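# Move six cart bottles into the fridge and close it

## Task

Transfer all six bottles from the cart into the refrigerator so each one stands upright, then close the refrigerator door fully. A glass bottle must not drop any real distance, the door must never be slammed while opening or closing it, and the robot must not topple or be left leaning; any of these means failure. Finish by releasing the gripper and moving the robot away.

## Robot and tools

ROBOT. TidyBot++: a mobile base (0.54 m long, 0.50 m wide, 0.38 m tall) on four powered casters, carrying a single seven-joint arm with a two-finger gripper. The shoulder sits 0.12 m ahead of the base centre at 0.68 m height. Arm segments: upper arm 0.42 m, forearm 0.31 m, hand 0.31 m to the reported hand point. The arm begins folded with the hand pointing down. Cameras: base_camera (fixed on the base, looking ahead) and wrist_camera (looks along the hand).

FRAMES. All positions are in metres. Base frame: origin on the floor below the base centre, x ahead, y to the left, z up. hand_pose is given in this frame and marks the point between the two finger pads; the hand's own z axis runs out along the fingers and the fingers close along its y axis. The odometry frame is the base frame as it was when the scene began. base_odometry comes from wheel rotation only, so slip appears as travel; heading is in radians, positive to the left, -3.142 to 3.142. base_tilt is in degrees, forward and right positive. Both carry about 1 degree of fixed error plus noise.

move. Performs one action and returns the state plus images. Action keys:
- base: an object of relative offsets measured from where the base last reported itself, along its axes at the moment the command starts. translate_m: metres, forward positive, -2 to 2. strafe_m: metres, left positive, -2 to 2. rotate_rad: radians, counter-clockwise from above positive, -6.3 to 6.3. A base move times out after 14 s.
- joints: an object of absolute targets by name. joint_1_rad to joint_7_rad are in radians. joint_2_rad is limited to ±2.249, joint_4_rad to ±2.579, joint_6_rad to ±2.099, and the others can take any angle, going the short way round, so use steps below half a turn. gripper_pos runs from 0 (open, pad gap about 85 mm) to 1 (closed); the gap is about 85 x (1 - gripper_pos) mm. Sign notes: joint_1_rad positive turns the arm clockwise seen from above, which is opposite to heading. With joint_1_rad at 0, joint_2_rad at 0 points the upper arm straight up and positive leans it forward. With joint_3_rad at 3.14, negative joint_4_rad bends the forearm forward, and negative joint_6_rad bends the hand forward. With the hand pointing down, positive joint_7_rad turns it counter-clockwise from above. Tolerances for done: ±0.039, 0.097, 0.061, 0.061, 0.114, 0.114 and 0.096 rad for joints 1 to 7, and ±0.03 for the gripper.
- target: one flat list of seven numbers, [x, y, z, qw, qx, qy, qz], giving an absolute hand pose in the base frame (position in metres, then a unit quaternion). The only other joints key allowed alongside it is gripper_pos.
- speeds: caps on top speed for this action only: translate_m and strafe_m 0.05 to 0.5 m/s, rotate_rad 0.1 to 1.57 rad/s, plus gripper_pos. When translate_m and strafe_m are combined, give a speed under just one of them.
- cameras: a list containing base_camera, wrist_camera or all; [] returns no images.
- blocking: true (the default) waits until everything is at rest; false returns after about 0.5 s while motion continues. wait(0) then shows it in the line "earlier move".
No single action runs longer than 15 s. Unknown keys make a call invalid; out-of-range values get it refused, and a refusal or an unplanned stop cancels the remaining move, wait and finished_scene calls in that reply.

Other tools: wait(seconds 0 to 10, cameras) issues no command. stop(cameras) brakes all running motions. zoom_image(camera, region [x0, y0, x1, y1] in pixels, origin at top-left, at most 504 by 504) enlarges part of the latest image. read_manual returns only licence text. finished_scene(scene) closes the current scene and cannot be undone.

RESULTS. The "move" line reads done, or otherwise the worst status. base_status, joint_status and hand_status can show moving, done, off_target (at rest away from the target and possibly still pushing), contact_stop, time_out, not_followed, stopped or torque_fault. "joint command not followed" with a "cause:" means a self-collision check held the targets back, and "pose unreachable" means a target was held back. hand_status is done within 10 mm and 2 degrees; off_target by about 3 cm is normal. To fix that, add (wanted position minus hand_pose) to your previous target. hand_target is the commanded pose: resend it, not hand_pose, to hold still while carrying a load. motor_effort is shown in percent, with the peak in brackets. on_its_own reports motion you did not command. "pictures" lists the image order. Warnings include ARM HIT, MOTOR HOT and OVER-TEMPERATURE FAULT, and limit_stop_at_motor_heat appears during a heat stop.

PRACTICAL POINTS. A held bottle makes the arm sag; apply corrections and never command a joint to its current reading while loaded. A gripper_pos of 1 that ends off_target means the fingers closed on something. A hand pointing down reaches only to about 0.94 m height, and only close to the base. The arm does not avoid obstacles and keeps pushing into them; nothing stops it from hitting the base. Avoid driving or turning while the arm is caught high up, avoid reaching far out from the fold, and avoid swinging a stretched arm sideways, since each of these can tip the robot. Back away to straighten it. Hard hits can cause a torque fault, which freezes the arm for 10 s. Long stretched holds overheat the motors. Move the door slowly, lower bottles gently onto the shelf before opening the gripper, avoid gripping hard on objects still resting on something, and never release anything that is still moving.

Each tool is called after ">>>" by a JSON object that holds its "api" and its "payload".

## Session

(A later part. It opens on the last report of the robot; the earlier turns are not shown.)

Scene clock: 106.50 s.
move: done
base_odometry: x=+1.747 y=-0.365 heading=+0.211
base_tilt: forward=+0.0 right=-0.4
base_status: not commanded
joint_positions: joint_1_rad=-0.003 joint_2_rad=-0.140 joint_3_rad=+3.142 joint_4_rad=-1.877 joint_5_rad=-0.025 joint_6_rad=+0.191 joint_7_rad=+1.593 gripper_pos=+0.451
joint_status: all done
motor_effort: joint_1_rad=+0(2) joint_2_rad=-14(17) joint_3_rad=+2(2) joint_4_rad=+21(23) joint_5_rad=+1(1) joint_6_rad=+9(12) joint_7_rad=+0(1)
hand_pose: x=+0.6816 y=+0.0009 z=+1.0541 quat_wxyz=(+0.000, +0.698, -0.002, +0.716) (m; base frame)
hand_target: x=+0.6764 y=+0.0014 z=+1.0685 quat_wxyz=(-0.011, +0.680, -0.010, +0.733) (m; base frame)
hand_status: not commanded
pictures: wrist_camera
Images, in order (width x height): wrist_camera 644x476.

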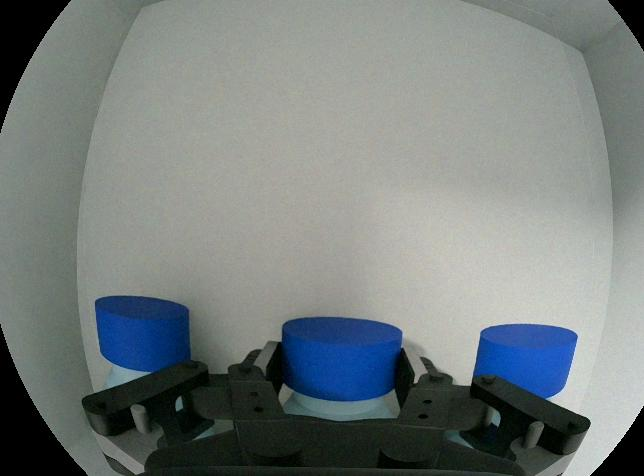

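>>> {"api": "move", "payload": {"joints": {"gripper_pos":0.22}, "cameras": ["wrist_camera"]}}

>>> {"api": "move", "payload": {"base": {"translate_m":-1.05}, "cameras": ["wrist_camera"]}}

>>> {"api": "move", "payload": {"base": {"translate_m":-0.332,"strafe_m":-0.181,"rotate_rad":-2.162}, "joints": {"joint_1_rad":0.0,"joint_2_rad":0.012,"joint_4_rad":-2.22,"joint_6_rad":0.71,"joint_7_rad":1.54,"gripper_pos":0.25}}}

>>> {"api": "zoom_image", "payload": {"camera": "wrist_camera", "region": [240, 220, 500, 400]}}

Scene clock: 108.40 s.
move: done
base_odometry: x=+1.747 y=-0.365 heading=+0.211
base_tilt: forward=+0.0 right=-0.4
base_status: not commanded
joint_positions: joint_1_rad=-0.003 joint_2_rad=-0.140 joint_3_rad=+3.142 joint_4_rad=-1.877 joint_5_rad=-0.025 joint_6_rad=+0.195 joint_7_rad=+1.593 gripper_pos=+0.220
joint_status: all done
motor_effort: joint_1_rad=+0(1) joint_2_rad=-14(15) joint_3_rad=+1(2) joint_4_rad=+20(21) joint_5_rad=+0(1) joint_6_rad=+9(10) joint_7_rad=+0(1)
hand_pose: x=+0.6815 y=+0.0008 z=+1.0554 quat_wxyz=(+0.000, +0.697, -0.002, +0.717) (m; base frame)
hand_target: x=+0.6764 y=+0.0014 z=+1.0685 quat_wxyz=(-0.011, +0.680, -0.010, +0.733) (m; base frame)
hand_status: not commanded
pictures: wrist_camera
Images, in order (width x height): wrist_camera 644x476.

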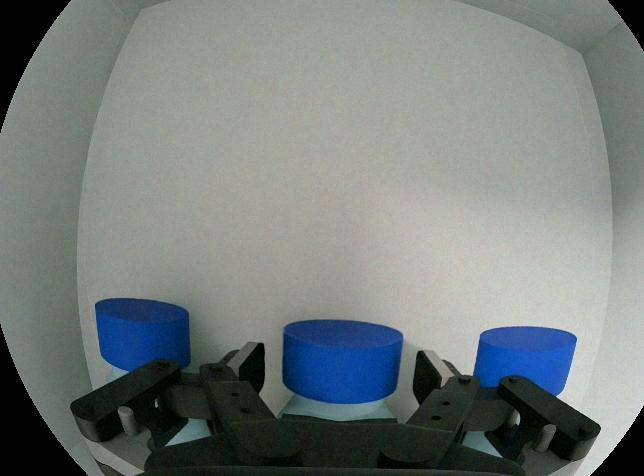

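Scene clock: 111.93 s.
move: done
base_odometry: x=+0.720 y=-0.585 heading=+0.211
base_tilt: forward=+0.0 right=-0.4
base_status: done
joint_positions: joint_1_rad=-0.002 joint_2_rad=-0.150 joint_3_rad=+3.142 joint_4_rad=-1.877 joint_5_rad=-0.025 joint_6_rad=+0.196 joint_7_rad=+1.593 gripper_pos=+0.220
joint_status: not commanded
motor_effort: joint_1_rad=+0(2) joint_2_rad=-14(18) joint_3_rad=+1(3) joint_4_rad=+20(21) joint_5_rad=+0(1) joint_6_rad=+9(9) joint_7_rad=+0(1)
hand_pose: x=+0.6779 y=+0.0006 z=+1.0612 quat_wxyz=(+0.000, +0.693, -0.002, +0.721) (m; base frame)
hand_target: x=+0.6764 y=+0.0014 z=+1.0685 quat_wxyz=(-0.011, +0.680, -0.010, +0.733) (m; base frame)
hand_status: not commanded
pictures: wrist_camera
Images, in order (width x height): wrist_camera 644x476.

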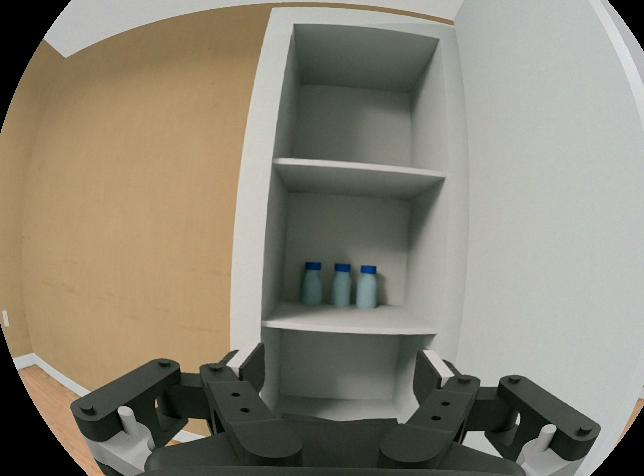

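Scene clock: 115.00 s.
move: done
base_odometry: x=+0.434 y=-0.832 heading=-1.950
base_tilt: forward=+0.0 right=-0.4
base_status: done
joint_positions: joint_1_rad=+0.005 joint_2_rad=-0.004 joint_3_rad=+3.144 joint_4_rad=-2.204 joint_5_rad=-0.024 joint_6_rad=+0.656 joint_7_rad=+1.593 gripper_pos=+0.250
joint_status: all done
motor_effort: joint_1_rad=+1(3) joint_2_rad=-16(19) joint_3_rad=+0(4) joint_4_rad=+17(21) joint_5_rad=+0(1) joint_6_rad=+8(10) joint_7_rad=+0(2)
hand_pose: x=+0.6826 y=-0.0072 z=+0.9264 quat_wxyz=(+0.009, +0.697, -0.007, +0.717) (m; base frame)
hand_target: x=+0.6831 y=+0.0014 z=+0.9247 quat_wxyz=(-0.011, +0.690, -0.011, +0.724) (m; base frame)
hand_status: not commanded
pictures: base_camera, wrist_camera
Images, in order (width x height): base_camera 644x364, wrist_camera 644x476.

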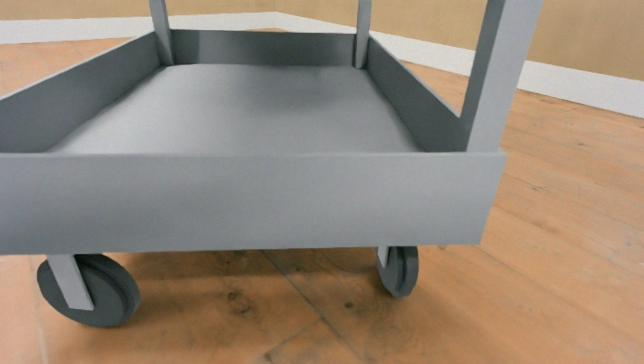

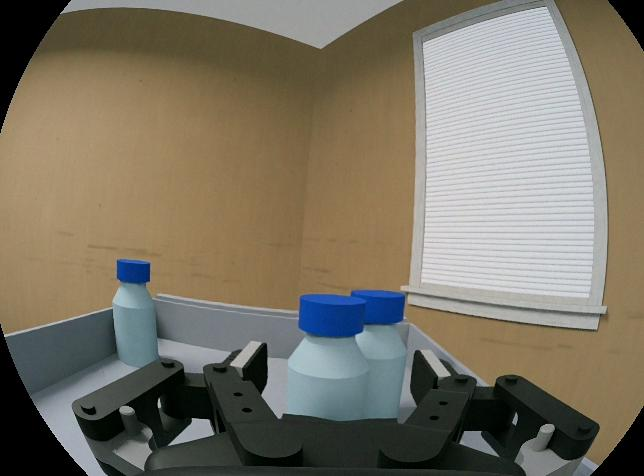

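Scaled by 1.938.

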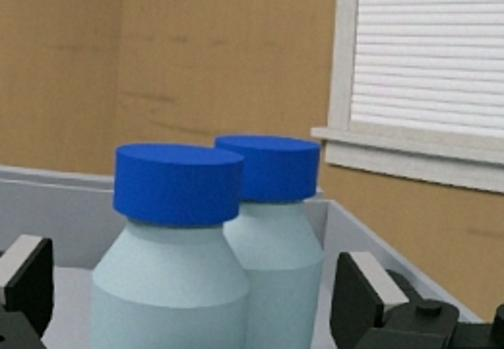

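>>> {"api": "move", "payload": {"base": {"translate_m":0.107,"strafe_m":0.003}, "joints": {"joint_4_rad":-2.225}, "speeds": {"translate_m":0.15}, "cameras": ["wrist_camera"]}}

>>> {"api": "zoom_image", "payload": {"camera": "wrist_camera", "region": [240, 240, 440, 400]}}

Scene clock: 116.70 s.
move: done
base_odometry: x=+0.397 y=-0.932 heading=-1.952
base_tilt: forward=+0.0 right=-0.4
base_status: done
joint_positions: joint_1_rad=+0.005 joint_2_rad=+0.000 joint_3_rad=+3.144 joint_4_rad=-2.211 joint_5_rad=-0.024 joint_6_rad=+0.659 joint_7_rad=+1.593 gripper_pos=+0.250
joint_status: all done
motor_effort: joint_1_rad=+0(1) joint_2_rad=-17(18) joint_3_rad=+1(2) joint_4_rad=+17(19) joint_5_rad=+0(1) joint_6_rad=+9(9) joint_7_rad=+0(0)
hand_pose: x=+0.6822 y=-0.0072 z=+0.9208 quat_wxyz=(+0.009, +0.700, -0.007, +0.714) (m; base frame)
hand_target: x=+0.6822 y=+0.0014 z=+0.9219 quat_wxyz=(-0.011, +0.691, -0.011, +0.722) (m; base frame)
hand_status: not commanded
pictures: wrist_camera
Images, in order (width x height): wrist_camera 644x476.

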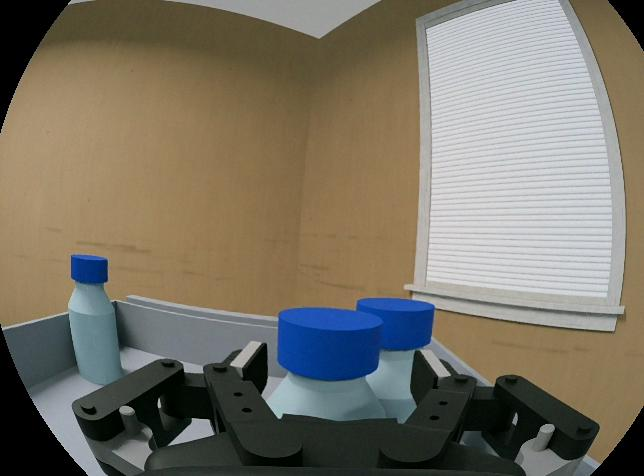

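Scaled by 2.520.

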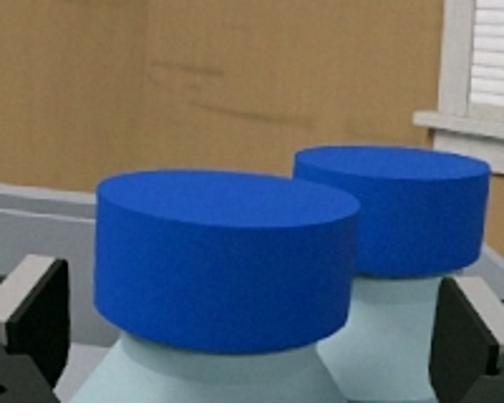

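>>> {"api": "move", "payload": {"base": {"translate_m":0.029,"strafe_m":0.005}, "speeds": {"translate_m":0.1}, "cameras": ["wrist_camera"]}}

>>> {"api": "move", "payload": {"joints": {"gripper_pos":1}, "cameras": ["wrist_camera"]}}

Scene clock: 117.93 s.
move: done
base_odometry: x=+0.390 y=-0.961 heading=-1.952
base_tilt: forward=+0.0 right=-0.4
base_status: done
joint_positions: joint_1_rad=+0.005 joint_2_rad=+0.004 joint_3_rad=+3.144 joint_4_rad=-2.212 joint_5_rad=-0.024 joint_6_rad=+0.660 joint_7_rad=+1.593 gripper_pos=+0.250
joint_status: not commanded
motor_effort: joint_1_rad=+0(1) joint_2_rad=-16(18) joint_3_rad=+1(2) joint_4_rad=+17(18) joint_5_rad=+0(1) joint_6_rad=+9(9) joint_7_rad=-1(1)
hand_pose: x=+0.6831 y=-0.0072 z=+0.9183 quat_wxyz=(+0.009, +0.702, -0.007, +0.712) (m; base frame)
hand_target: x=+0.6822 y=+0.0014 z=+0.9219 quat_wxyz=(-0.011, +0.691, -0.011, +0.722) (m; base frame)
hand_status: not commanded
pictures: wrist_camera
Images, in order (width x height): wrist_camera 644x476.

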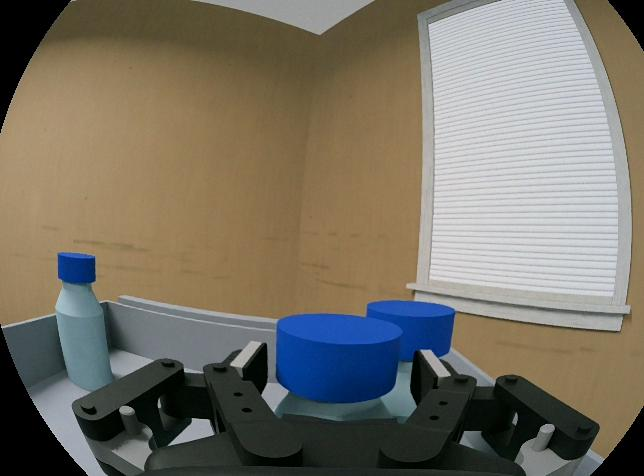

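Scene clock: 118.90 s.
move: off_target
base_odometry: x=+0.390 y=-0.961 heading=-1.952
base_tilt: forward=+0.0 right=-0.4
base_status: not commanded
joint_positions: joint_1_rad=+0.004 joint_2_rad=+0.004 joint_3_rad=+3.144 joint_4_rad=-2.212 joint_5_rad=-0.024 joint_6_rad=+0.660 joint_7_rad=+1.593 gripper_pos=+0.445
joint_status: gripper_pos off_target (ended at +0.445, target +1.000)
motor_effort: joint_1_rad=+1(2) joint_2_rad=-15(17) joint_3_rad=+2(3) joint_4_rad=+17(18) joint_5_rad=+0(1) joint_6_rad=+8(9) joint_7_rad=-1(1)
hand_pose: x=+0.6831 y=-0.0067 z=+0.9184 quat_wxyz=(+0.008, +0.702, -0.006, +0.712) (m; base frame)
hand_target: x=+0.6822 y=+0.0014 z=+0.9219 quat_wxyz=(-0.011, +0.691, -0.011, +0.722) (m; base frame)
hand_status: not commanded
pictures: wrist_camera
Images, in order (width x height): wrist_camera 644x476.

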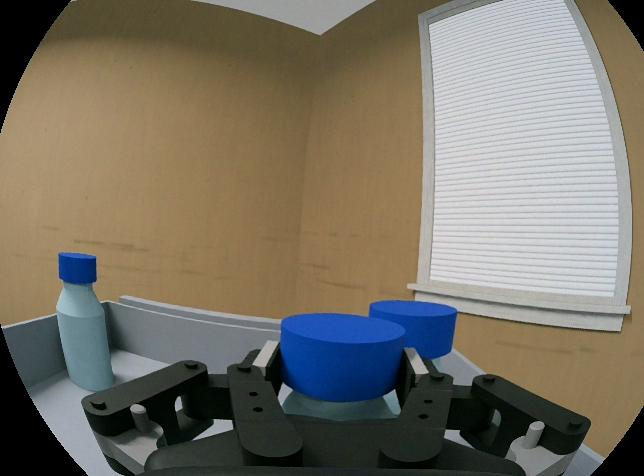

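>>> {"api": "move", "payload": {"joints": {"joint_2_rad":-0.16,"joint_4_rad":-1.72,"joint_6_rad":0.01}, "cameras": []}}

>>> {"api": "move", "payload": {"base": {"translate_m":-0.25}, "cameras": []}}

>>> {"api": "move", "payload": {"base": {"translate_m":-0.293,"strafe_m":0.116,"rotate_rad":2.163}, "speeds": {"rotate_rad":1.2,"translate_m":0.4}, "cameras": []}}

>>> {"api": "move", "payload": {"base": {"translate_m":0.452,"strafe_m":0.002}, "speeds": {"translate_m":0.4}}}

>>> {"api": "zoom_image", "payload": {"camera": "wrist_camera", "region": [240, 200, 440, 360]}}

Scene clock: 122.10 s.
move: done
base_odometry: x=+0.390 y=-0.961 heading=-1.952
base_tilt: forward=+0.0 right=-0.4
base_status: not commanded
joint_positions: joint_1_rad=+0.002 joint_2_rad=-0.133 joint_3_rad=+3.144 joint_4_rad=-1.772 joint_5_rad=-0.024 joint_6_rad=+0.045 joint_7_rad=+1.593 gripper_pos=+0.445
joint_status: all done
motor_effort: joint_1_rad=+0(2) joint_2_rad=-18(23) joint_3_rad=+1(3) joint_4_rad=+24(26) joint_5_rad=+0(1) joint_6_rad=+12(15) joint_7_rad=+0(1)
hand_pose: x=+0.6882 y=-0.0015 z=+1.0699 quat_wxyz=(+0.001, +0.715, -0.003, +0.699) (m; base frame)
hand_target: x=+0.6775 y=+0.0014 z=+1.1071 quat_wxyz=(-0.011, +0.700, -0.011, +0.714) (m; base frame)
hand_status: not commanded
pictures: none
No camera images: "cameras" was empty.

Scene clock: 123.87 s.
move: done
base_odometry: x=+0.484 y=-0.729 heading=-1.952
base_tilt: forward=+0.0 right=-0.4
base_status: done
joint_positions: joint_1_rad=+0.002 joint_2_rad=-0.145 joint_3_rad=+3.144 joint_4_rad=-1.772 joint_5_rad=-0.024 joint_6_rad=+0.039 joint_7_rad=+1.593 gripper_pos=+0.445
joint_status: not commanded
motor_effort: joint_1_rad=+0(1) joint_2_rad=-18(23) joint_3_rad=+1(2) joint_4_rad=+24(25) joint_5_rad=+0(1) joint_6_rad=+12(13) joint_7_rad=+0(1)
hand_pose: x=+0.6833 y=-0.0012 z=+1.0755 quat_wxyz=(+0.001, +0.713, -0.002, +0.701) (m; base frame)
hand_target: x=+0.6775 y=+0.0014 z=+1.1071 quat_wxyz=(-0.011, +0.700, -0.011, +0.714) (m; base frame)
hand_status: not commanded
pictures: none
No camera images: "cameras" was empty.

Scene clock: 126.83 s.
move: done
base_odometry: x=+0.700 y=-0.500 heading=+0.210
base_tilt: forward=+0.0 right=-0.4
base_status: done
joint_positions: joint_1_rad=-0.003 joint_2_rad=-0.140 joint_3_rad=+3.142 joint_4_rad=-1.772 joint_5_rad=-0.024 joint_6_rad=+0.038 joint_7_rad=+1.593 gripper_pos=+0.445
joint_status: not commanded
motor_effort: joint_1_rad=+0(3) joint_2_rad=-18(22) joint_3_rad=+1(4) joint_4_rad=+25(25) joint_5_rad=+0(1) joint_6_rad=+12(13) joint_7_rad=+0(1)
hand_pose: x=+0.6853 y=+0.0028 z=+1.0724 quat_wxyz=(-0.001, +0.715, +0.000, +0.699) (m; base frame)
hand_target: x=+0.6775 y=+0.0014 z=+1.1071 quat_wxyz=(-0.011, +0.700, -0.011, +0.714) (m; base frame)
hand_status: not commanded
pictures: none
No camera images: "cameras" was empty.

Scene clock: 129.10 s.
move: done
base_odometry: x=+1.142 y=-0.404 heading=+0.211
base_tilt: forward=+0.0 right=-0.4
base_status: done
joint_positions: joint_1_rad=-0.003 joint_2_rad=-0.140 joint_3_rad=+3.142 joint_4_rad=-1.772 joint_5_rad=-0.024 joint_6_rad=+0.037 joint_7_rad=+1.593 gripper_pos=+0.445
joint_status: not commanded
motor_effort: joint_1_rad=+0(1) joint_2_rad=-18(21) joint_3_rad=+1(2) joint_4_rad=+24(26) joint_5_rad=+0(1) joint_6_rad=+12(13) joint_7_rad=+0(1)
hand_pose: x=+0.6851 y=+0.0028 z=+1.0724 quat_wxyz=(-0.001, +0.715, +0.000, +0.699) (m; base frame)
hand_target: x=+0.6775 y=+0.0014 z=+1.1071 quat_wxyz=(-0.011, +0.700, -0.011, +0.714) (m; base frame)
hand_status: not commanded
pictures: base_camera, wrist_camera
Images, in order (width x height): base_camera 644x364, wrist_camera 644x476.

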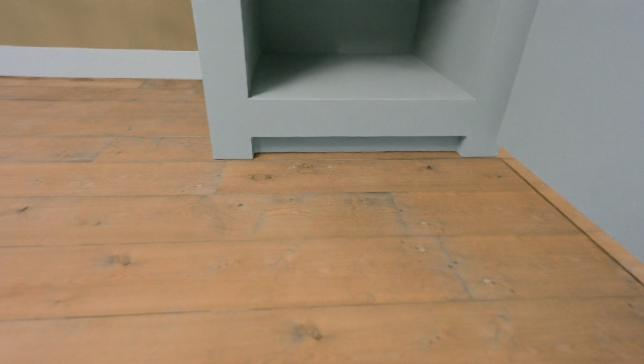

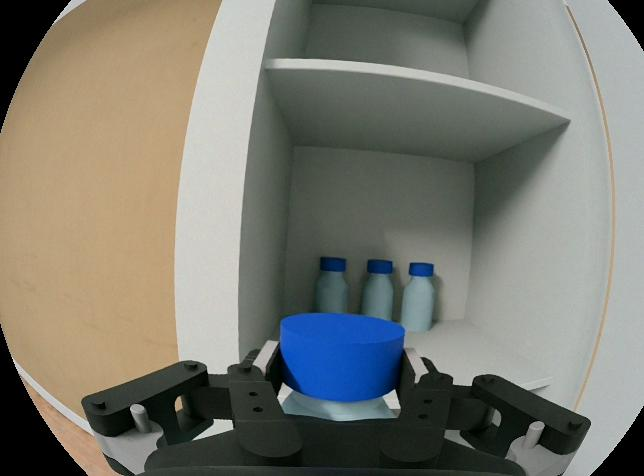

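Scaled by 2.520.

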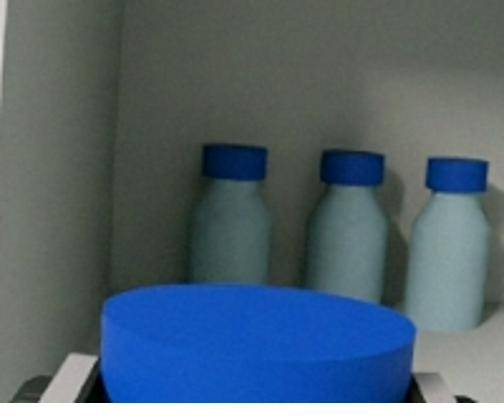

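>>> {"api": "move", "payload": {"base": {"translate_m":0.25,"strafe_m":0.015}, "speeds": {"translate_m":0.2}, "cameras": ["wrist_camera"]}}

Scene clock: 132.93 s.
move: done
base_odometry: x=+1.383 y=-0.337 heading=+0.211
base_tilt: forward=+0.0 right=-0.4
base_status: done
joint_positions: joint_1_rad=-0.003 joint_2_rad=-0.141 joint_3_rad=+3.142 joint_4_rad=-1.772 joint_5_rad=-0.024 joint_6_rad=+0.037 joint_7_rad=+1.593 gripper_pos=+0.445
joint_status: not commanded
motor_effort: joint_1_rad=+0(1) joint_2_rad=-18(21) joint_3_rad=+2(3) joint_4_rad=+25(25) joint_5_rad=+0(1) joint_6_rad=+13(13) joint_7_rad=+0(1)
hand_pose: x=+0.6848 y=+0.0028 z=+1.0728 quat_wxyz=(-0.001, +0.715, +0.000, +0.699) (m; base frame)
hand_target: x=+0.6775 y=+0.0014 z=+1.1071 quat_wxyz=(-0.011, +0.700, -0.011, +0.714) (m; base frame)
hand_status: not commanded
pictures: wrist_camera
Images, in order (width x height): wrist_camera 644x476.

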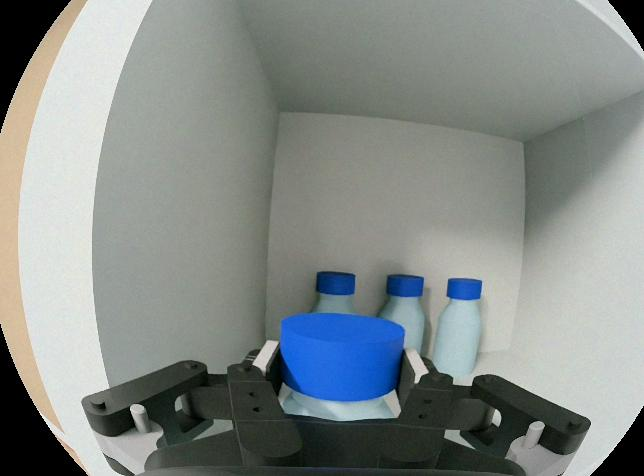

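>>> {"api": "move", "payload": {"base": {"translate_m":0.186,"strafe_m":0.006}, "speeds": {"translate_m":0.2}, "cameras": ["wrist_camera"]}}

>>> {"api": "move", "payload": {"joints": {"joint_2_rad":-0.15,"joint_4_rad":-1.84,"joint_6_rad":0.2}, "cameras": []}}

>>> {"api": "move", "payload": {"joints": {"joint_2_rad":-0.15,"joint_4_rad":-1.89,"joint_6_rad":0.245}, "cameras": ["wrist_camera"]}}

Scene clock: 135.03 s.
move: done
base_odometry: x=+1.564 y=-0.292 heading=+0.211
base_tilt: forward=+0.0 right=-0.4
base_status: done
joint_positions: joint_1_rad=-0.003 joint_2_rad=-0.142 joint_3_rad=+3.142 joint_4_rad=-1.772 joint_5_rad=-0.024 joint_6_rad=+0.037 joint_7_rad=+1.593 gripper_pos=+0.445
joint_status: not commanded
motor_effort: joint_1_rad=+0(1) joint_2_rad=-18(21) joint_3_rad=+1(2) joint_4_rad=+24(26) joint_5_rad=+0(1) joint_6_rad=+12(13) joint_7_rad=+0(1)
hand_pose: x=+0.6846 y=+0.0028 z=+1.0730 quat_wxyz=(-0.001, +0.715, +0.000, +0.699) (m; base frame)
hand_target: x=+0.6775 y=+0.0014 z=+1.1071 quat_wxyz=(-0.011, +0.700, -0.011, +0.714) (m; base frame)
hand_status: not commanded
pictures: wrist_camera
Images, in order (width x height): wrist_camera 644x476.

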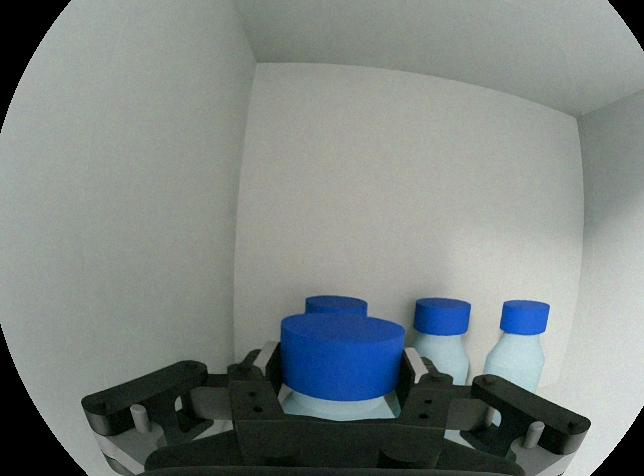

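Scene clock: 136.00 s.
move: done
base_odometry: x=+1.564 y=-0.292 heading=+0.211
base_tilt: forward=+0.0 right=-0.4
base_status: not commanded
joint_positions: joint_1_rad=-0.003 joint_2_rad=-0.142 joint_3_rad=+3.142 joint_4_rad=-1.848 joint_5_rad=-0.024 joint_6_rad=+0.128 joint_7_rad=+1.593 gripper_pos=+0.445
joint_status: all done
motor_effort: joint_1_rad=+0(1) joint_2_rad=-18(19) joint_3_rad=+0(2) joint_4_rad=+24(25) joint_5_rad=+0(1) joint_6_rad=+12(13) joint_7_rad=-1(1)
hand_pose: x=+0.6823 y=+0.0021 z=+1.0534 quat_wxyz=(-0.001, +0.710, -0.001, +0.704) (m; base frame)
hand_target: x=+0.6785 y=+0.0014 z=+1.0856 quat_wxyz=(-0.011, +0.678, -0.010, +0.735) (m; base frame)
hand_status: not commanded
pictures: none
No camera images: "cameras" was empty.

Scene clock: 136.73 s.
move: done
base_odometry: x=+1.564 y=-0.292 heading=+0.211
base_tilt: forward=+0.0 right=-0.4
base_status: not commanded
joint_positions: joint_1_rad=-0.003 joint_2_rad=-0.142 joint_3_rad=+3.142 joint_4_rad=-1.880 joint_5_rad=-0.024 joint_6_rad=+0.187 joint_7_rad=+1.593 gripper_pos=+0.445
joint_status: all done
motor_effort: joint_1_rad=+1(2) joint_2_rad=-15(18) joint_3_rad=+2(3) joint_4_rad=+22(24) joint_5_rad=+0(1) joint_6_rad=+10(12) joint_7_rad=+0(0)
hand_pose: x=+0.6806 y=+0.0017 z=+1.0523 quat_wxyz=(+0.000, +0.700, -0.001, +0.714) (m; base frame)
hand_target: x=+0.6764 y=+0.0014 z=+1.0685 quat_wxyz=(-0.011, +0.680, -0.010, +0.733) (m; base frame)
hand_status: not commanded
pictures: wrist_camera
Images, in order (width x height): wrist_camera 644x476.

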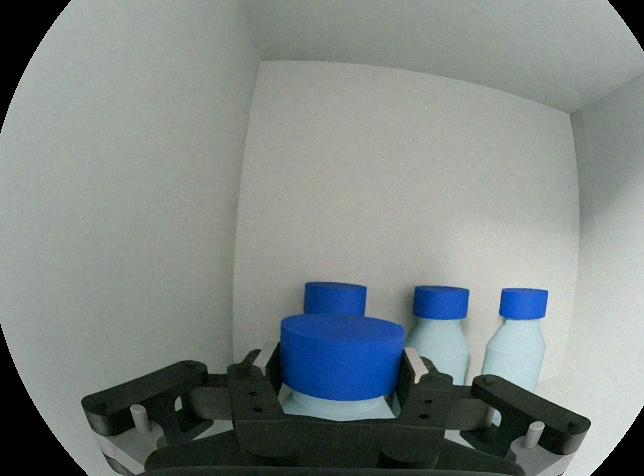

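>>> {"api": "move", "payload": {"joints": {"gripper_pos":0.18}, "cameras": []}}

>>> {"api": "move", "payload": {"base": {"translate_m":-0.81}, "cameras": ["wrist_camera"]}}

Scene clock: 138.20 s.
move: done
base_odometry: x=+1.564 y=-0.292 heading=+0.211
base_tilt: forward=+0.0 right=-0.4
base_status: not commanded
joint_positions: joint_1_rad=-0.003 joint_2_rad=-0.142 joint_3_rad=+3.142 joint_4_rad=-1.880 joint_5_rad=-0.024 joint_6_rad=+0.196 joint_7_rad=+1.593 gripper_pos=+0.180
joint_status: all done
motor_effort: joint_1_rad=+0(2) joint_2_rad=-14(15) joint_3_rad=+1(3) joint_4_rad=+20(22) joint_5_rad=+0(1) joint_6_rad=+8(10) joint_7_rad=+0(1)
hand_pose: x=+0.6805 y=+0.0016 z=+1.0549 quat_wxyz=(+0.000, +0.697, -0.001, +0.717) (m; base frame)
hand_target: x=+0.6764 y=+0.0014 z=+1.0685 quat_wxyz=(-0.011, +0.680, -0.010, +0.733) (m; base frame)
hand_status: not commanded
pictures: none
No camera images: "cameras" was empty.

Scene clock: 141.27 s.
move: done
base_odometry: x=+0.772 y=-0.462 heading=+0.211
base_tilt: forward=+0.0 right=-0.4
base_status: done
joint_positions: joint_1_rad=-0.003 joint_2_rad=-0.150 joint_3_rad=+3.142 joint_4_rad=-1.880 joint_5_rad=-0.024 joint_6_rad=+0.197 joint_7_rad=+1.593 gripper_pos=+0.180
joint_status: not commanded
motor_effort: joint_1_rad=+0(1) joint_2_rad=-14(17) joint_3_rad=+1(3) joint_4_rad=+20(21) joint_5_rad=+0(1) joint_6_rad=+9(9) joint_7_rad=+0(1)
hand_pose: x=+0.6776 y=+0.0014 z=+1.0595 quat_wxyz=(+0.000, +0.694, -0.001, +0.720) (m; base frame)
hand_target: x=+0.6764 y=+0.0014 z=+1.0685 quat_wxyz=(-0.011, +0.680, -0.010, +0.733) (m; base frame)
hand_status: not commanded
pictures: wrist_camera
Images, in order (width x height): wrist_camera 644x476.

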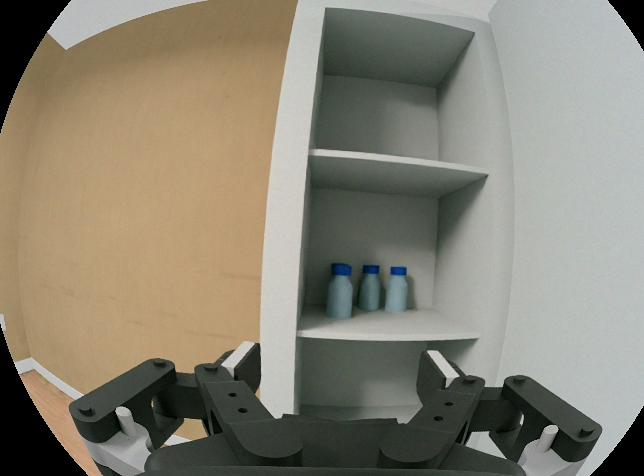

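>>> {"api": "move", "payload": {"base": {"translate_m":-0.4015,"strafe_m":-0.2125,"rotate_rad":-2.162}, "speeds": {"rotate_rad":1.3}, "joints": {"joint_2_rad":0.155,"joint_4_rad":-2.04,"joint_6_rad":0.66,"joint_7_rad":1.54,"gripper_pos":0.2}, "cameras": ["wrist_camera"]}}

Scene clock: 145.13 s.
move: done
base_odometry: x=+0.424 y=-0.753 heading=-1.950
base_tilt: forward=+0.0 right=-0.4
base_status: done
joint_positions: joint_1_rad=+0.006 joint_2_rad=+0.144 joint_3_rad=+3.145 joint_4_rad=-2.025 joint_5_rad=-0.023 joint_6_rad=+0.607 joint_7_rad=+1.593 gripper_pos=+0.200
joint_status: all done
motor_effort: joint_1_rad=+0(3) joint_2_rad=-21(25) joint_3_rad=+0(4) joint_4_rad=+18(20) joint_5_rad=+0(1) joint_6_rad=+8(10) joint_7_rad=+0(1)
hand_pose: x=+0.7504 y=-0.0090 z=+0.9234 quat_wxyz=(+0.009, +0.704, -0.007, +0.710) (m; base frame)
hand_target: x=+0.7501 y=+0.0014 z=+0.9249 quat_wxyz=(-0.011, +0.694, -0.011, +0.720) (m; base frame)
hand_status: not commanded
pictures: wrist_camera
Images, in order (width x height): wrist_camera 644x476.

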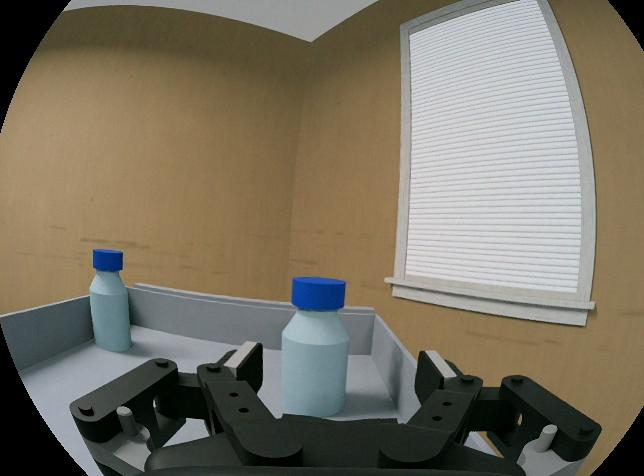

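>>> {"api": "zoom_image", "payload": {"camera": "wrist_camera", "region": [240, 220, 400, 340]}}

Scaled by 3.150.

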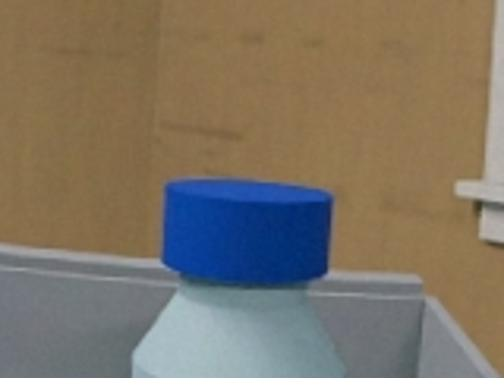

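>>> {"api": "move", "payload": {"base": {"translate_m":0.197,"strafe_m":0.019}, "speeds": {"translate_m":0.15}, "cameras": ["wrist_camera"]}}

Scene clock: 147.37 s.
move: done
base_odometry: x=+0.368 y=-0.943 heading=-1.952
base_tilt: forward=+0.0 right=-0.4
base_status: done
joint_positions: joint_1_rad=+0.006 joint_2_rad=+0.144 joint_3_rad=+3.145 joint_4_rad=-2.027 joint_5_rad=-0.023 joint_6_rad=+0.609 joint_7_rad=+1.593 gripper_pos=+0.200
joint_status: not commanded
motor_effort: joint_1_rad=+0(1) joint_2_rad=-21(23) joint_3_rad=+1(2) joint_4_rad=+17(19) joint_5_rad=+0(1) joint_6_rad=+9(9) joint_7_rad=+0(1)
hand_pose: x=+0.7502 y=-0.0089 z=+0.9233 quat_wxyz=(+0.009, +0.704, -0.007, +0.710) (m; base frame)
hand_target: x=+0.7501 y=+0.0014 z=+0.9249 quat_wxyz=(-0.011, +0.694, -0.011, +0.720) (m; base frame)
hand_status: not commanded
pictures: wrist_camera
Images, in order (width x height): wrist_camera 644x476.

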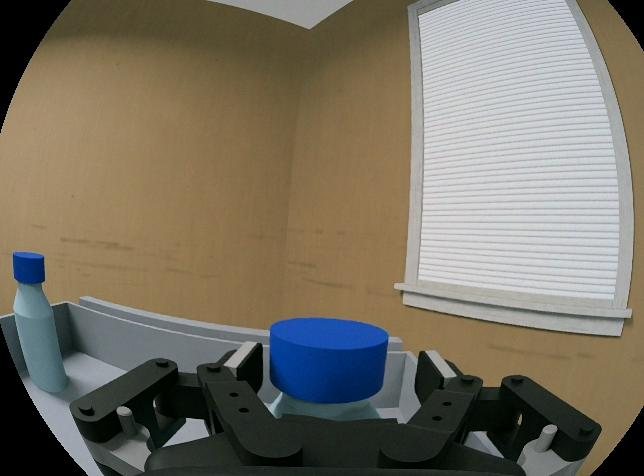

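>>> {"api": "move", "payload": {"base": {"translate_m":0.008,"strafe_m":0.006}, "speeds": {"translate_m":0.15}, "cameras": ["wrist_camera"]}}

>>> {"api": "move", "payload": {"joints": {"gripper_pos":1}, "cameras": ["wrist_camera"]}}

Scene clock: 148.27 s.
move: done
base_odometry: x=+0.371 y=-0.953 heading=-1.952
base_tilt: forward=+0.0 right=-0.4
base_status: done
joint_positions: joint_1_rad=+0.004 joint_2_rad=+0.146 joint_3_rad=+3.145 joint_4_rad=-2.027 joint_5_rad=-0.023 joint_6_rad=+0.610 joint_7_rad=+1.593 gripper_pos=+0.200
joint_status: not commanded
motor_effort: joint_1_rad=+0(2) joint_2_rad=-21(24) joint_3_rad=+1(2) joint_4_rad=+17(18) joint_5_rad=+0(1) joint_6_rad=+9(9) joint_7_rad=+0(1)
hand_pose: x=+0.7505 y=-0.0075 z=+0.9226 quat_wxyz=(+0.009, +0.704, -0.006, +0.710) (m; base frame)
hand_target: x=+0.7501 y=+0.0014 z=+0.9249 quat_wxyz=(-0.011, +0.694, -0.011, +0.720) (m; base frame)
hand_status: not commanded
pictures: wrist_camera
Images, in order (width x height): wrist_camera 644x476.

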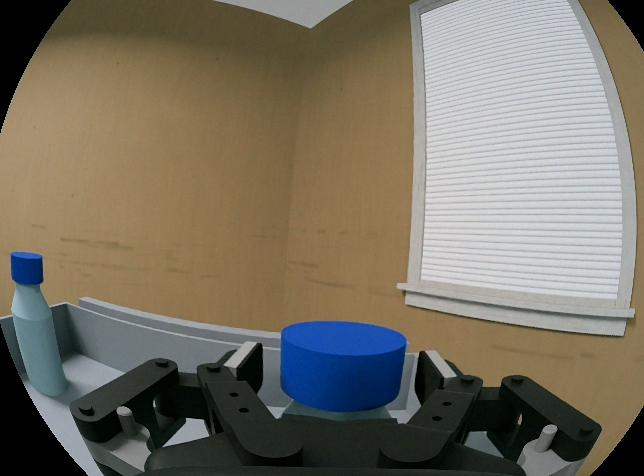

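Scene clock: 149.27 s.
move: off_target
base_odometry: x=+0.371 y=-0.953 heading=-1.952
base_tilt: forward=+0.0 right=-0.4
base_status: not commanded
joint_positions: joint_1_rad=+0.004 joint_2_rad=+0.146 joint_3_rad=+3.145 joint_4_rad=-2.027 joint_5_rad=-0.023 joint_6_rad=+0.610 joint_7_rad=+1.592 gripper_pos=+0.442
joint_status: gripper_pos off_target (ended at +0.442, target +1.000)
motor_effort: joint_1_rad=+0(1) joint_2_rad=-20(21) joint_3_rad=+1(2) joint_4_rad=+18(19) joint_5_rad=+1(1) joint_6_rad=+8(9) joint_7_rad=+0(1)
hand_pose: x=+0.7505 y=-0.0075 z=+0.9227 quat_wxyz=(+0.008, +0.704, -0.006, +0.710) (m; base frame)
hand_target: x=+0.7501 y=+0.0014 z=+0.9249 quat_wxyz=(-0.011, +0.694, -0.011, +0.720) (m; base frame)
hand_status: not commanded
pictures: wrist_camera
Images, in order (width x height): wrist_camera 644x476.

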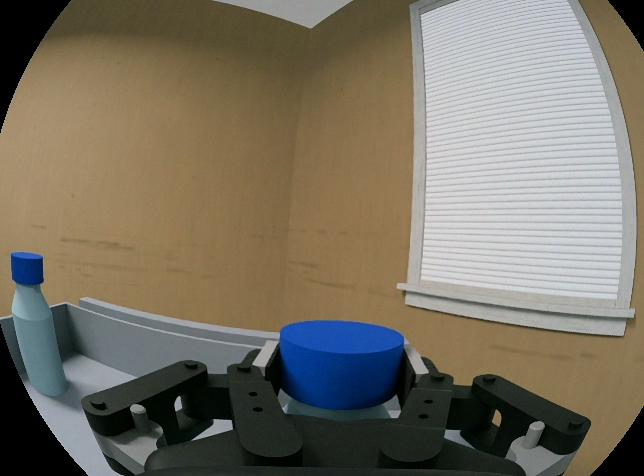

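>>> {"api": "move", "payload": {"joints": {"joint_2_rad":0.0,"joint_4_rad":-1.9,"joint_6_rad":0.36}, "cameras": []}}

>>> {"api": "move", "payload": {"joints": {"joint_2_rad":-0.16,"joint_4_rad":-1.72,"joint_6_rad":0.01}, "cameras": ["wrist_camera"]}}

>>> {"api": "move", "payload": {"base": {"translate_m":-0.26}, "cameras": ["wrist_camera","base_camera"]}}

Scene clock: 151.07 s.
move: done
base_odometry: x=+0.371 y=-0.953 heading=-1.952
base_tilt: forward=+0.0 right=-0.4
base_status: not commanded
joint_positions: joint_1_rad=+0.004 joint_2_rad=+0.031 joint_3_rad=+3.145 joint_4_rad=-1.951 joint_5_rad=-0.023 joint_6_rad=+0.389 joint_7_rad=+1.592 gripper_pos=+0.442
joint_status: all done
motor_effort: joint_1_rad=+1(1) joint_2_rad=-22(26) joint_3_rad=+1(2) joint_4_rad=+23(23) joint_5_rad=+1(1) joint_6_rad=+12(13) joint_7_rad=+0(1)
hand_pose: x=+0.7315 y=-0.0060 z=+0.9696 quat_wxyz=(+0.006, +0.715, -0.006, +0.699) (m; base frame)
hand_target: x=+0.7276 y=+0.0014 z=+1.0105 quat_wxyz=(-0.011, +0.696, -0.011, +0.718) (m; base frame)
hand_status: not commanded
pictures: none
No camera images: "cameras" was empty.

Scene clock: 152.57 s.
move: done
base_odometry: x=+0.371 y=-0.953 heading=-1.952
base_tilt: forward=+0.0 right=-0.4
base_status: not commanded
joint_positions: joint_1_rad=+0.004 joint_2_rad=-0.143 joint_3_rad=+3.145 joint_4_rad=-1.766 joint_5_rad=-0.023 joint_6_rad=+0.045 joint_7_rad=+1.592 gripper_pos=+0.442
joint_status: all done
motor_effort: joint_1_rad=+0(1) joint_2_rad=-18(25) joint_3_rad=+0(2) joint_4_rad=+25(25) joint_5_rad=+0(1) joint_6_rad=+12(14) joint_7_rad=+0(1)
hand_pose: x=+0.6841 y=-0.0034 z=+1.0795 quat_wxyz=(+0.002, +0.710, -0.004, +0.705) (m; base frame)
hand_target: x=+0.6775 y=+0.0014 z=+1.1071 quat_wxyz=(-0.011, +0.700, -0.011, +0.714) (m; base frame)
hand_status: not commanded
pictures: wrist_camera
Images, in order (width x height): wrist_camera 644x476.

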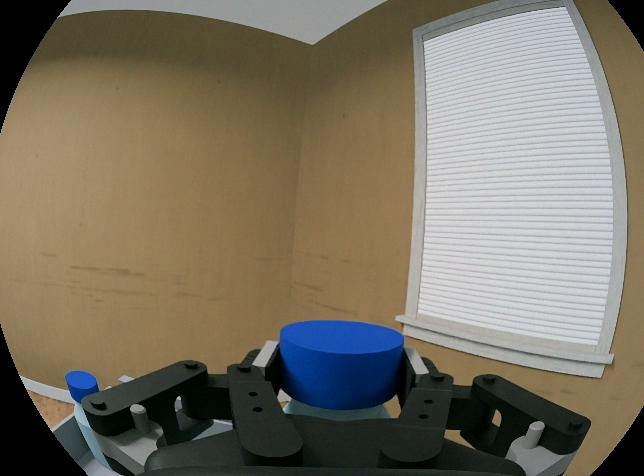

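Scene clock: 154.33 s.
move: done
base_odometry: x=+0.468 y=-0.712 heading=-1.952
base_tilt: forward=+0.0 right=-0.4
base_status: done
joint_positions: joint_1_rad=+0.004 joint_2_rad=-0.148 joint_3_rad=+3.145 joint_4_rad=-1.766 joint_5_rad=-0.023 joint_6_rad=+0.041 joint_7_rad=+1.592 gripper_pos=+0.442
joint_status: not commanded
motor_effort: joint_1_rad=+0(1) joint_2_rad=-18(22) joint_3_rad=+1(2) joint_4_rad=+25(25) joint_5_rad=+0(1) joint_6_rad=+12(13) joint_7_rad=+0(1)
hand_pose: x=+0.6821 y=-0.0033 z=+1.0810 quat_wxyz=(+0.002, +0.709, -0.004, +0.705) (m; base frame)
hand_target: x=+0.6775 y=+0.0014 z=+1.1071 quat_wxyz=(-0.011, +0.700, -0.011, +0.714) (m; base frame)
hand_status: not commanded
pictures: base_camera, wrist_camera
Images, in order (width x height): base_camera 644x364, wrist_camera 644x476.

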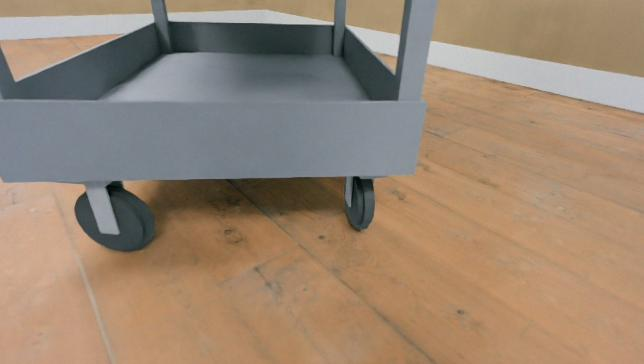

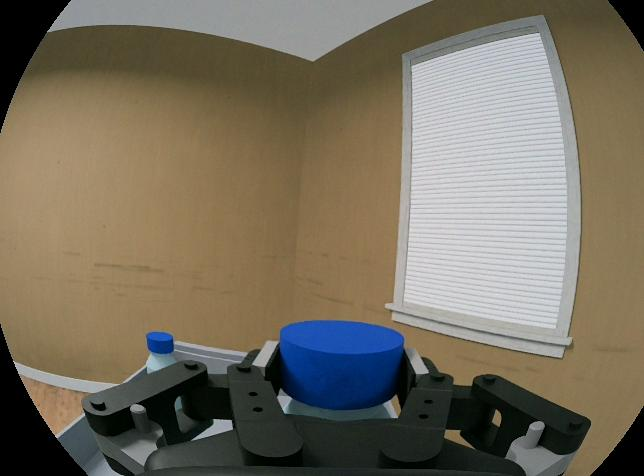

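>>> {"api": "move", "payload": {"base": {"translate_m":-0.318,"strafe_m":0.144,"rotate_rad":2.163}, "speeds": {"rotate_rad":1.2,"translate_m":0.4}, "joints": {"joint_1_rad":0.2}, "cameras": ["wrist_camera"]}}

Scene clock: 157.67 s.
move: done
base_odometry: x=+0.720 y=-0.470 heading=+0.210
base_tilt: forward=+0.0 right=-0.4
base_status: done
joint_positions: joint_1_rad=+0.197 joint_2_rad=-0.143 joint_3_rad=+3.142 joint_4_rad=-1.766 joint_5_rad=-0.023 joint_6_rad=+0.040 joint_7_rad=+1.592 gripper_pos=+0.442
joint_status: all done
motor_effort: joint_1_rad=+0(3) joint_2_rad=-19(22) joint_3_rad=+1(4) joint_4_rad=+25(25) joint_5_rad=+0(1) joint_6_rad=+12(13) joint_7_rad=+0(1)
hand_pose: x=+0.6736 y=-0.1097 z=+1.0775 quat_wxyz=(+0.069, +0.708, -0.071, +0.699) (m; base frame)
hand_target: x=+0.6667 y=-0.1096 z=+1.1071 quat_wxyz=(+0.060, +0.695, -0.081, +0.712) (m; base frame)
hand_status: not commanded
pictures: wrist_camera
Images, in order (width x height): wrist_camera 644x476.

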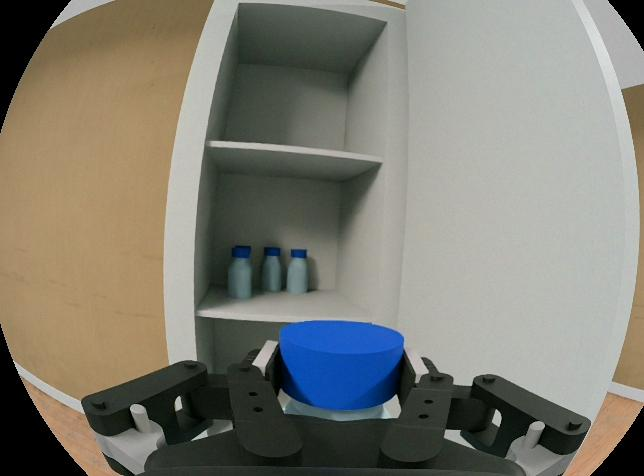

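>>> {"api": "move", "payload": {"base": {"translate_m":0.263,"strafe_m":-0.092}, "speeds": {"translate_m":0.4}, "cameras": ["wrist_camera","base_camera"]}}

>>> {"api": "zoom_image", "payload": {"camera": "wrist_camera", "region": [160, 220, 360, 340]}}

Scene clock: 160.00 s.
move: done
base_odometry: x=+0.996 y=-0.505 heading=+0.211
base_tilt: forward=+0.0 right=-0.4
base_status: done
joint_positions: joint_1_rad=+0.197 joint_2_rad=-0.138 joint_3_rad=+3.142 joint_4_rad=-1.766 joint_5_rad=-0.023 joint_6_rad=+0.038 joint_7_rad=+1.592 gripper_pos=+0.442
joint_status: not commanded
motor_effort: joint_1_rad=+0(1) joint_2_rad=-18(21) joint_3_rad=+1(2) joint_4_rad=+24(25) joint_5_rad=+0(1) joint_6_rad=+12(13) joint_7_rad=+0(1)
hand_pose: x=+0.6753 y=-0.1100 z=+1.0747 quat_wxyz=(+0.069, +0.710, -0.071, +0.697) (m; base frame)
hand_target: x=+0.6667 y=-0.1096 z=+1.1071 quat_wxyz=(+0.060, +0.695, -0.081, +0.712) (m; base frame)
hand_status: not commanded
pictures: base_camera, wrist_camera
Images, in order (width x height): base_camera 644x364, wrist_camera 644x476.

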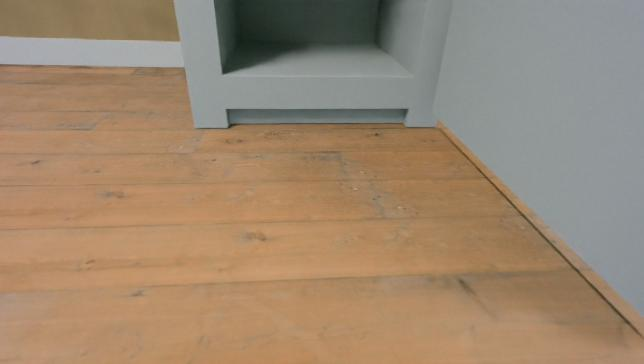

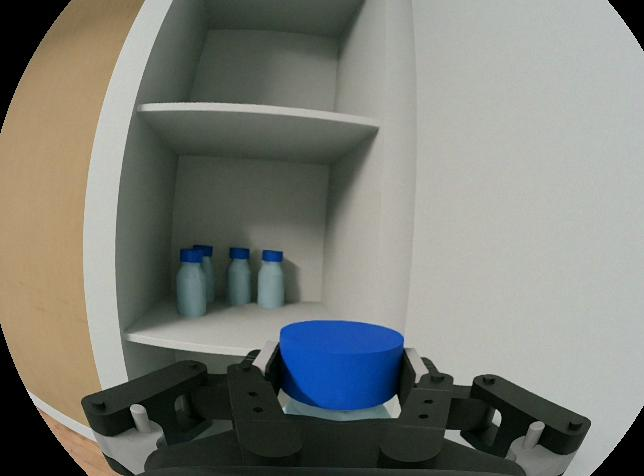

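Scaled by 2.520.

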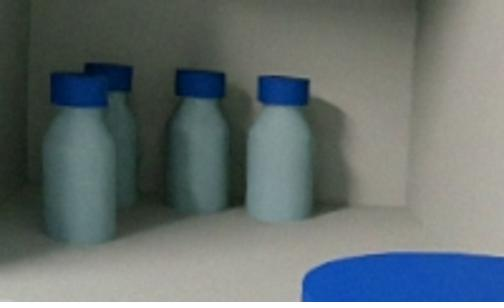

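>>> {"api": "move", "payload": {"base": {"translate_m":0.38,"strafe_m":0.01}, "speeds": {"translate_m":0.25}, "cameras": ["wrist_camera"]}}

>>> {"api": "zoom_image", "payload": {"camera": "wrist_camera", "region": [160, 220, 360, 340]}}

Scene clock: 162.90 s.
move: done
base_odometry: x=+1.366 y=-0.416 heading=+0.211
base_tilt: forward=+0.0 right=-0.4
base_status: done
joint_positions: joint_1_rad=+0.197 joint_2_rad=-0.140 joint_3_rad=+3.142 joint_4_rad=-1.766 joint_5_rad=-0.023 joint_6_rad=+0.038 joint_7_rad=+1.592 gripper_pos=+0.442
joint_status: not commanded
motor_effort: joint_1_rad=+0(2) joint_2_rad=-18(21) joint_3_rad=+1(2) joint_4_rad=+25(25) joint_5_rad=+0(1) joint_6_rad=+12(13) joint_7_rad=+0(1)
hand_pose: x=+0.6745 y=-0.1099 z=+1.0757 quat_wxyz=(+0.069, +0.710, -0.071, +0.698) (m; base frame)
hand_target: x=+0.6667 y=-0.1096 z=+1.1071 quat_wxyz=(+0.060, +0.695, -0.081, +0.712) (m; base frame)
hand_status: not commanded
pictures: wrist_camera
Images, in order (width x height): wrist_camera 644x476.

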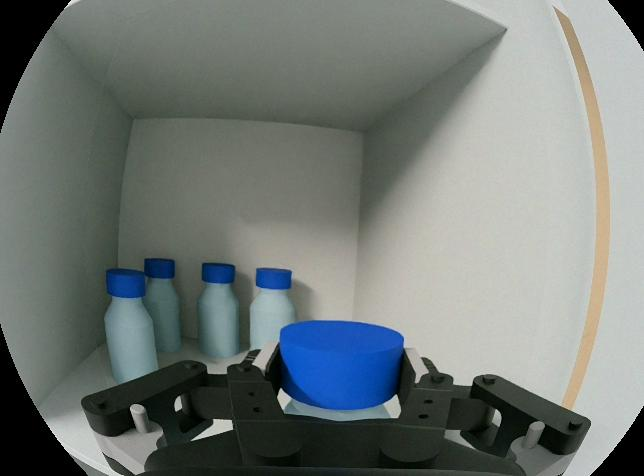

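Scaled by 2.520.

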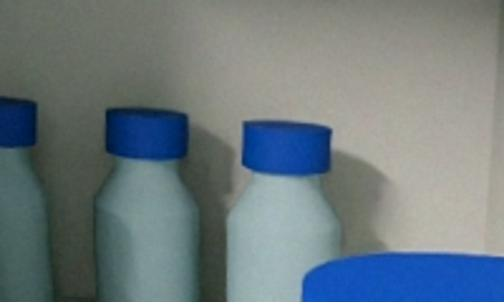

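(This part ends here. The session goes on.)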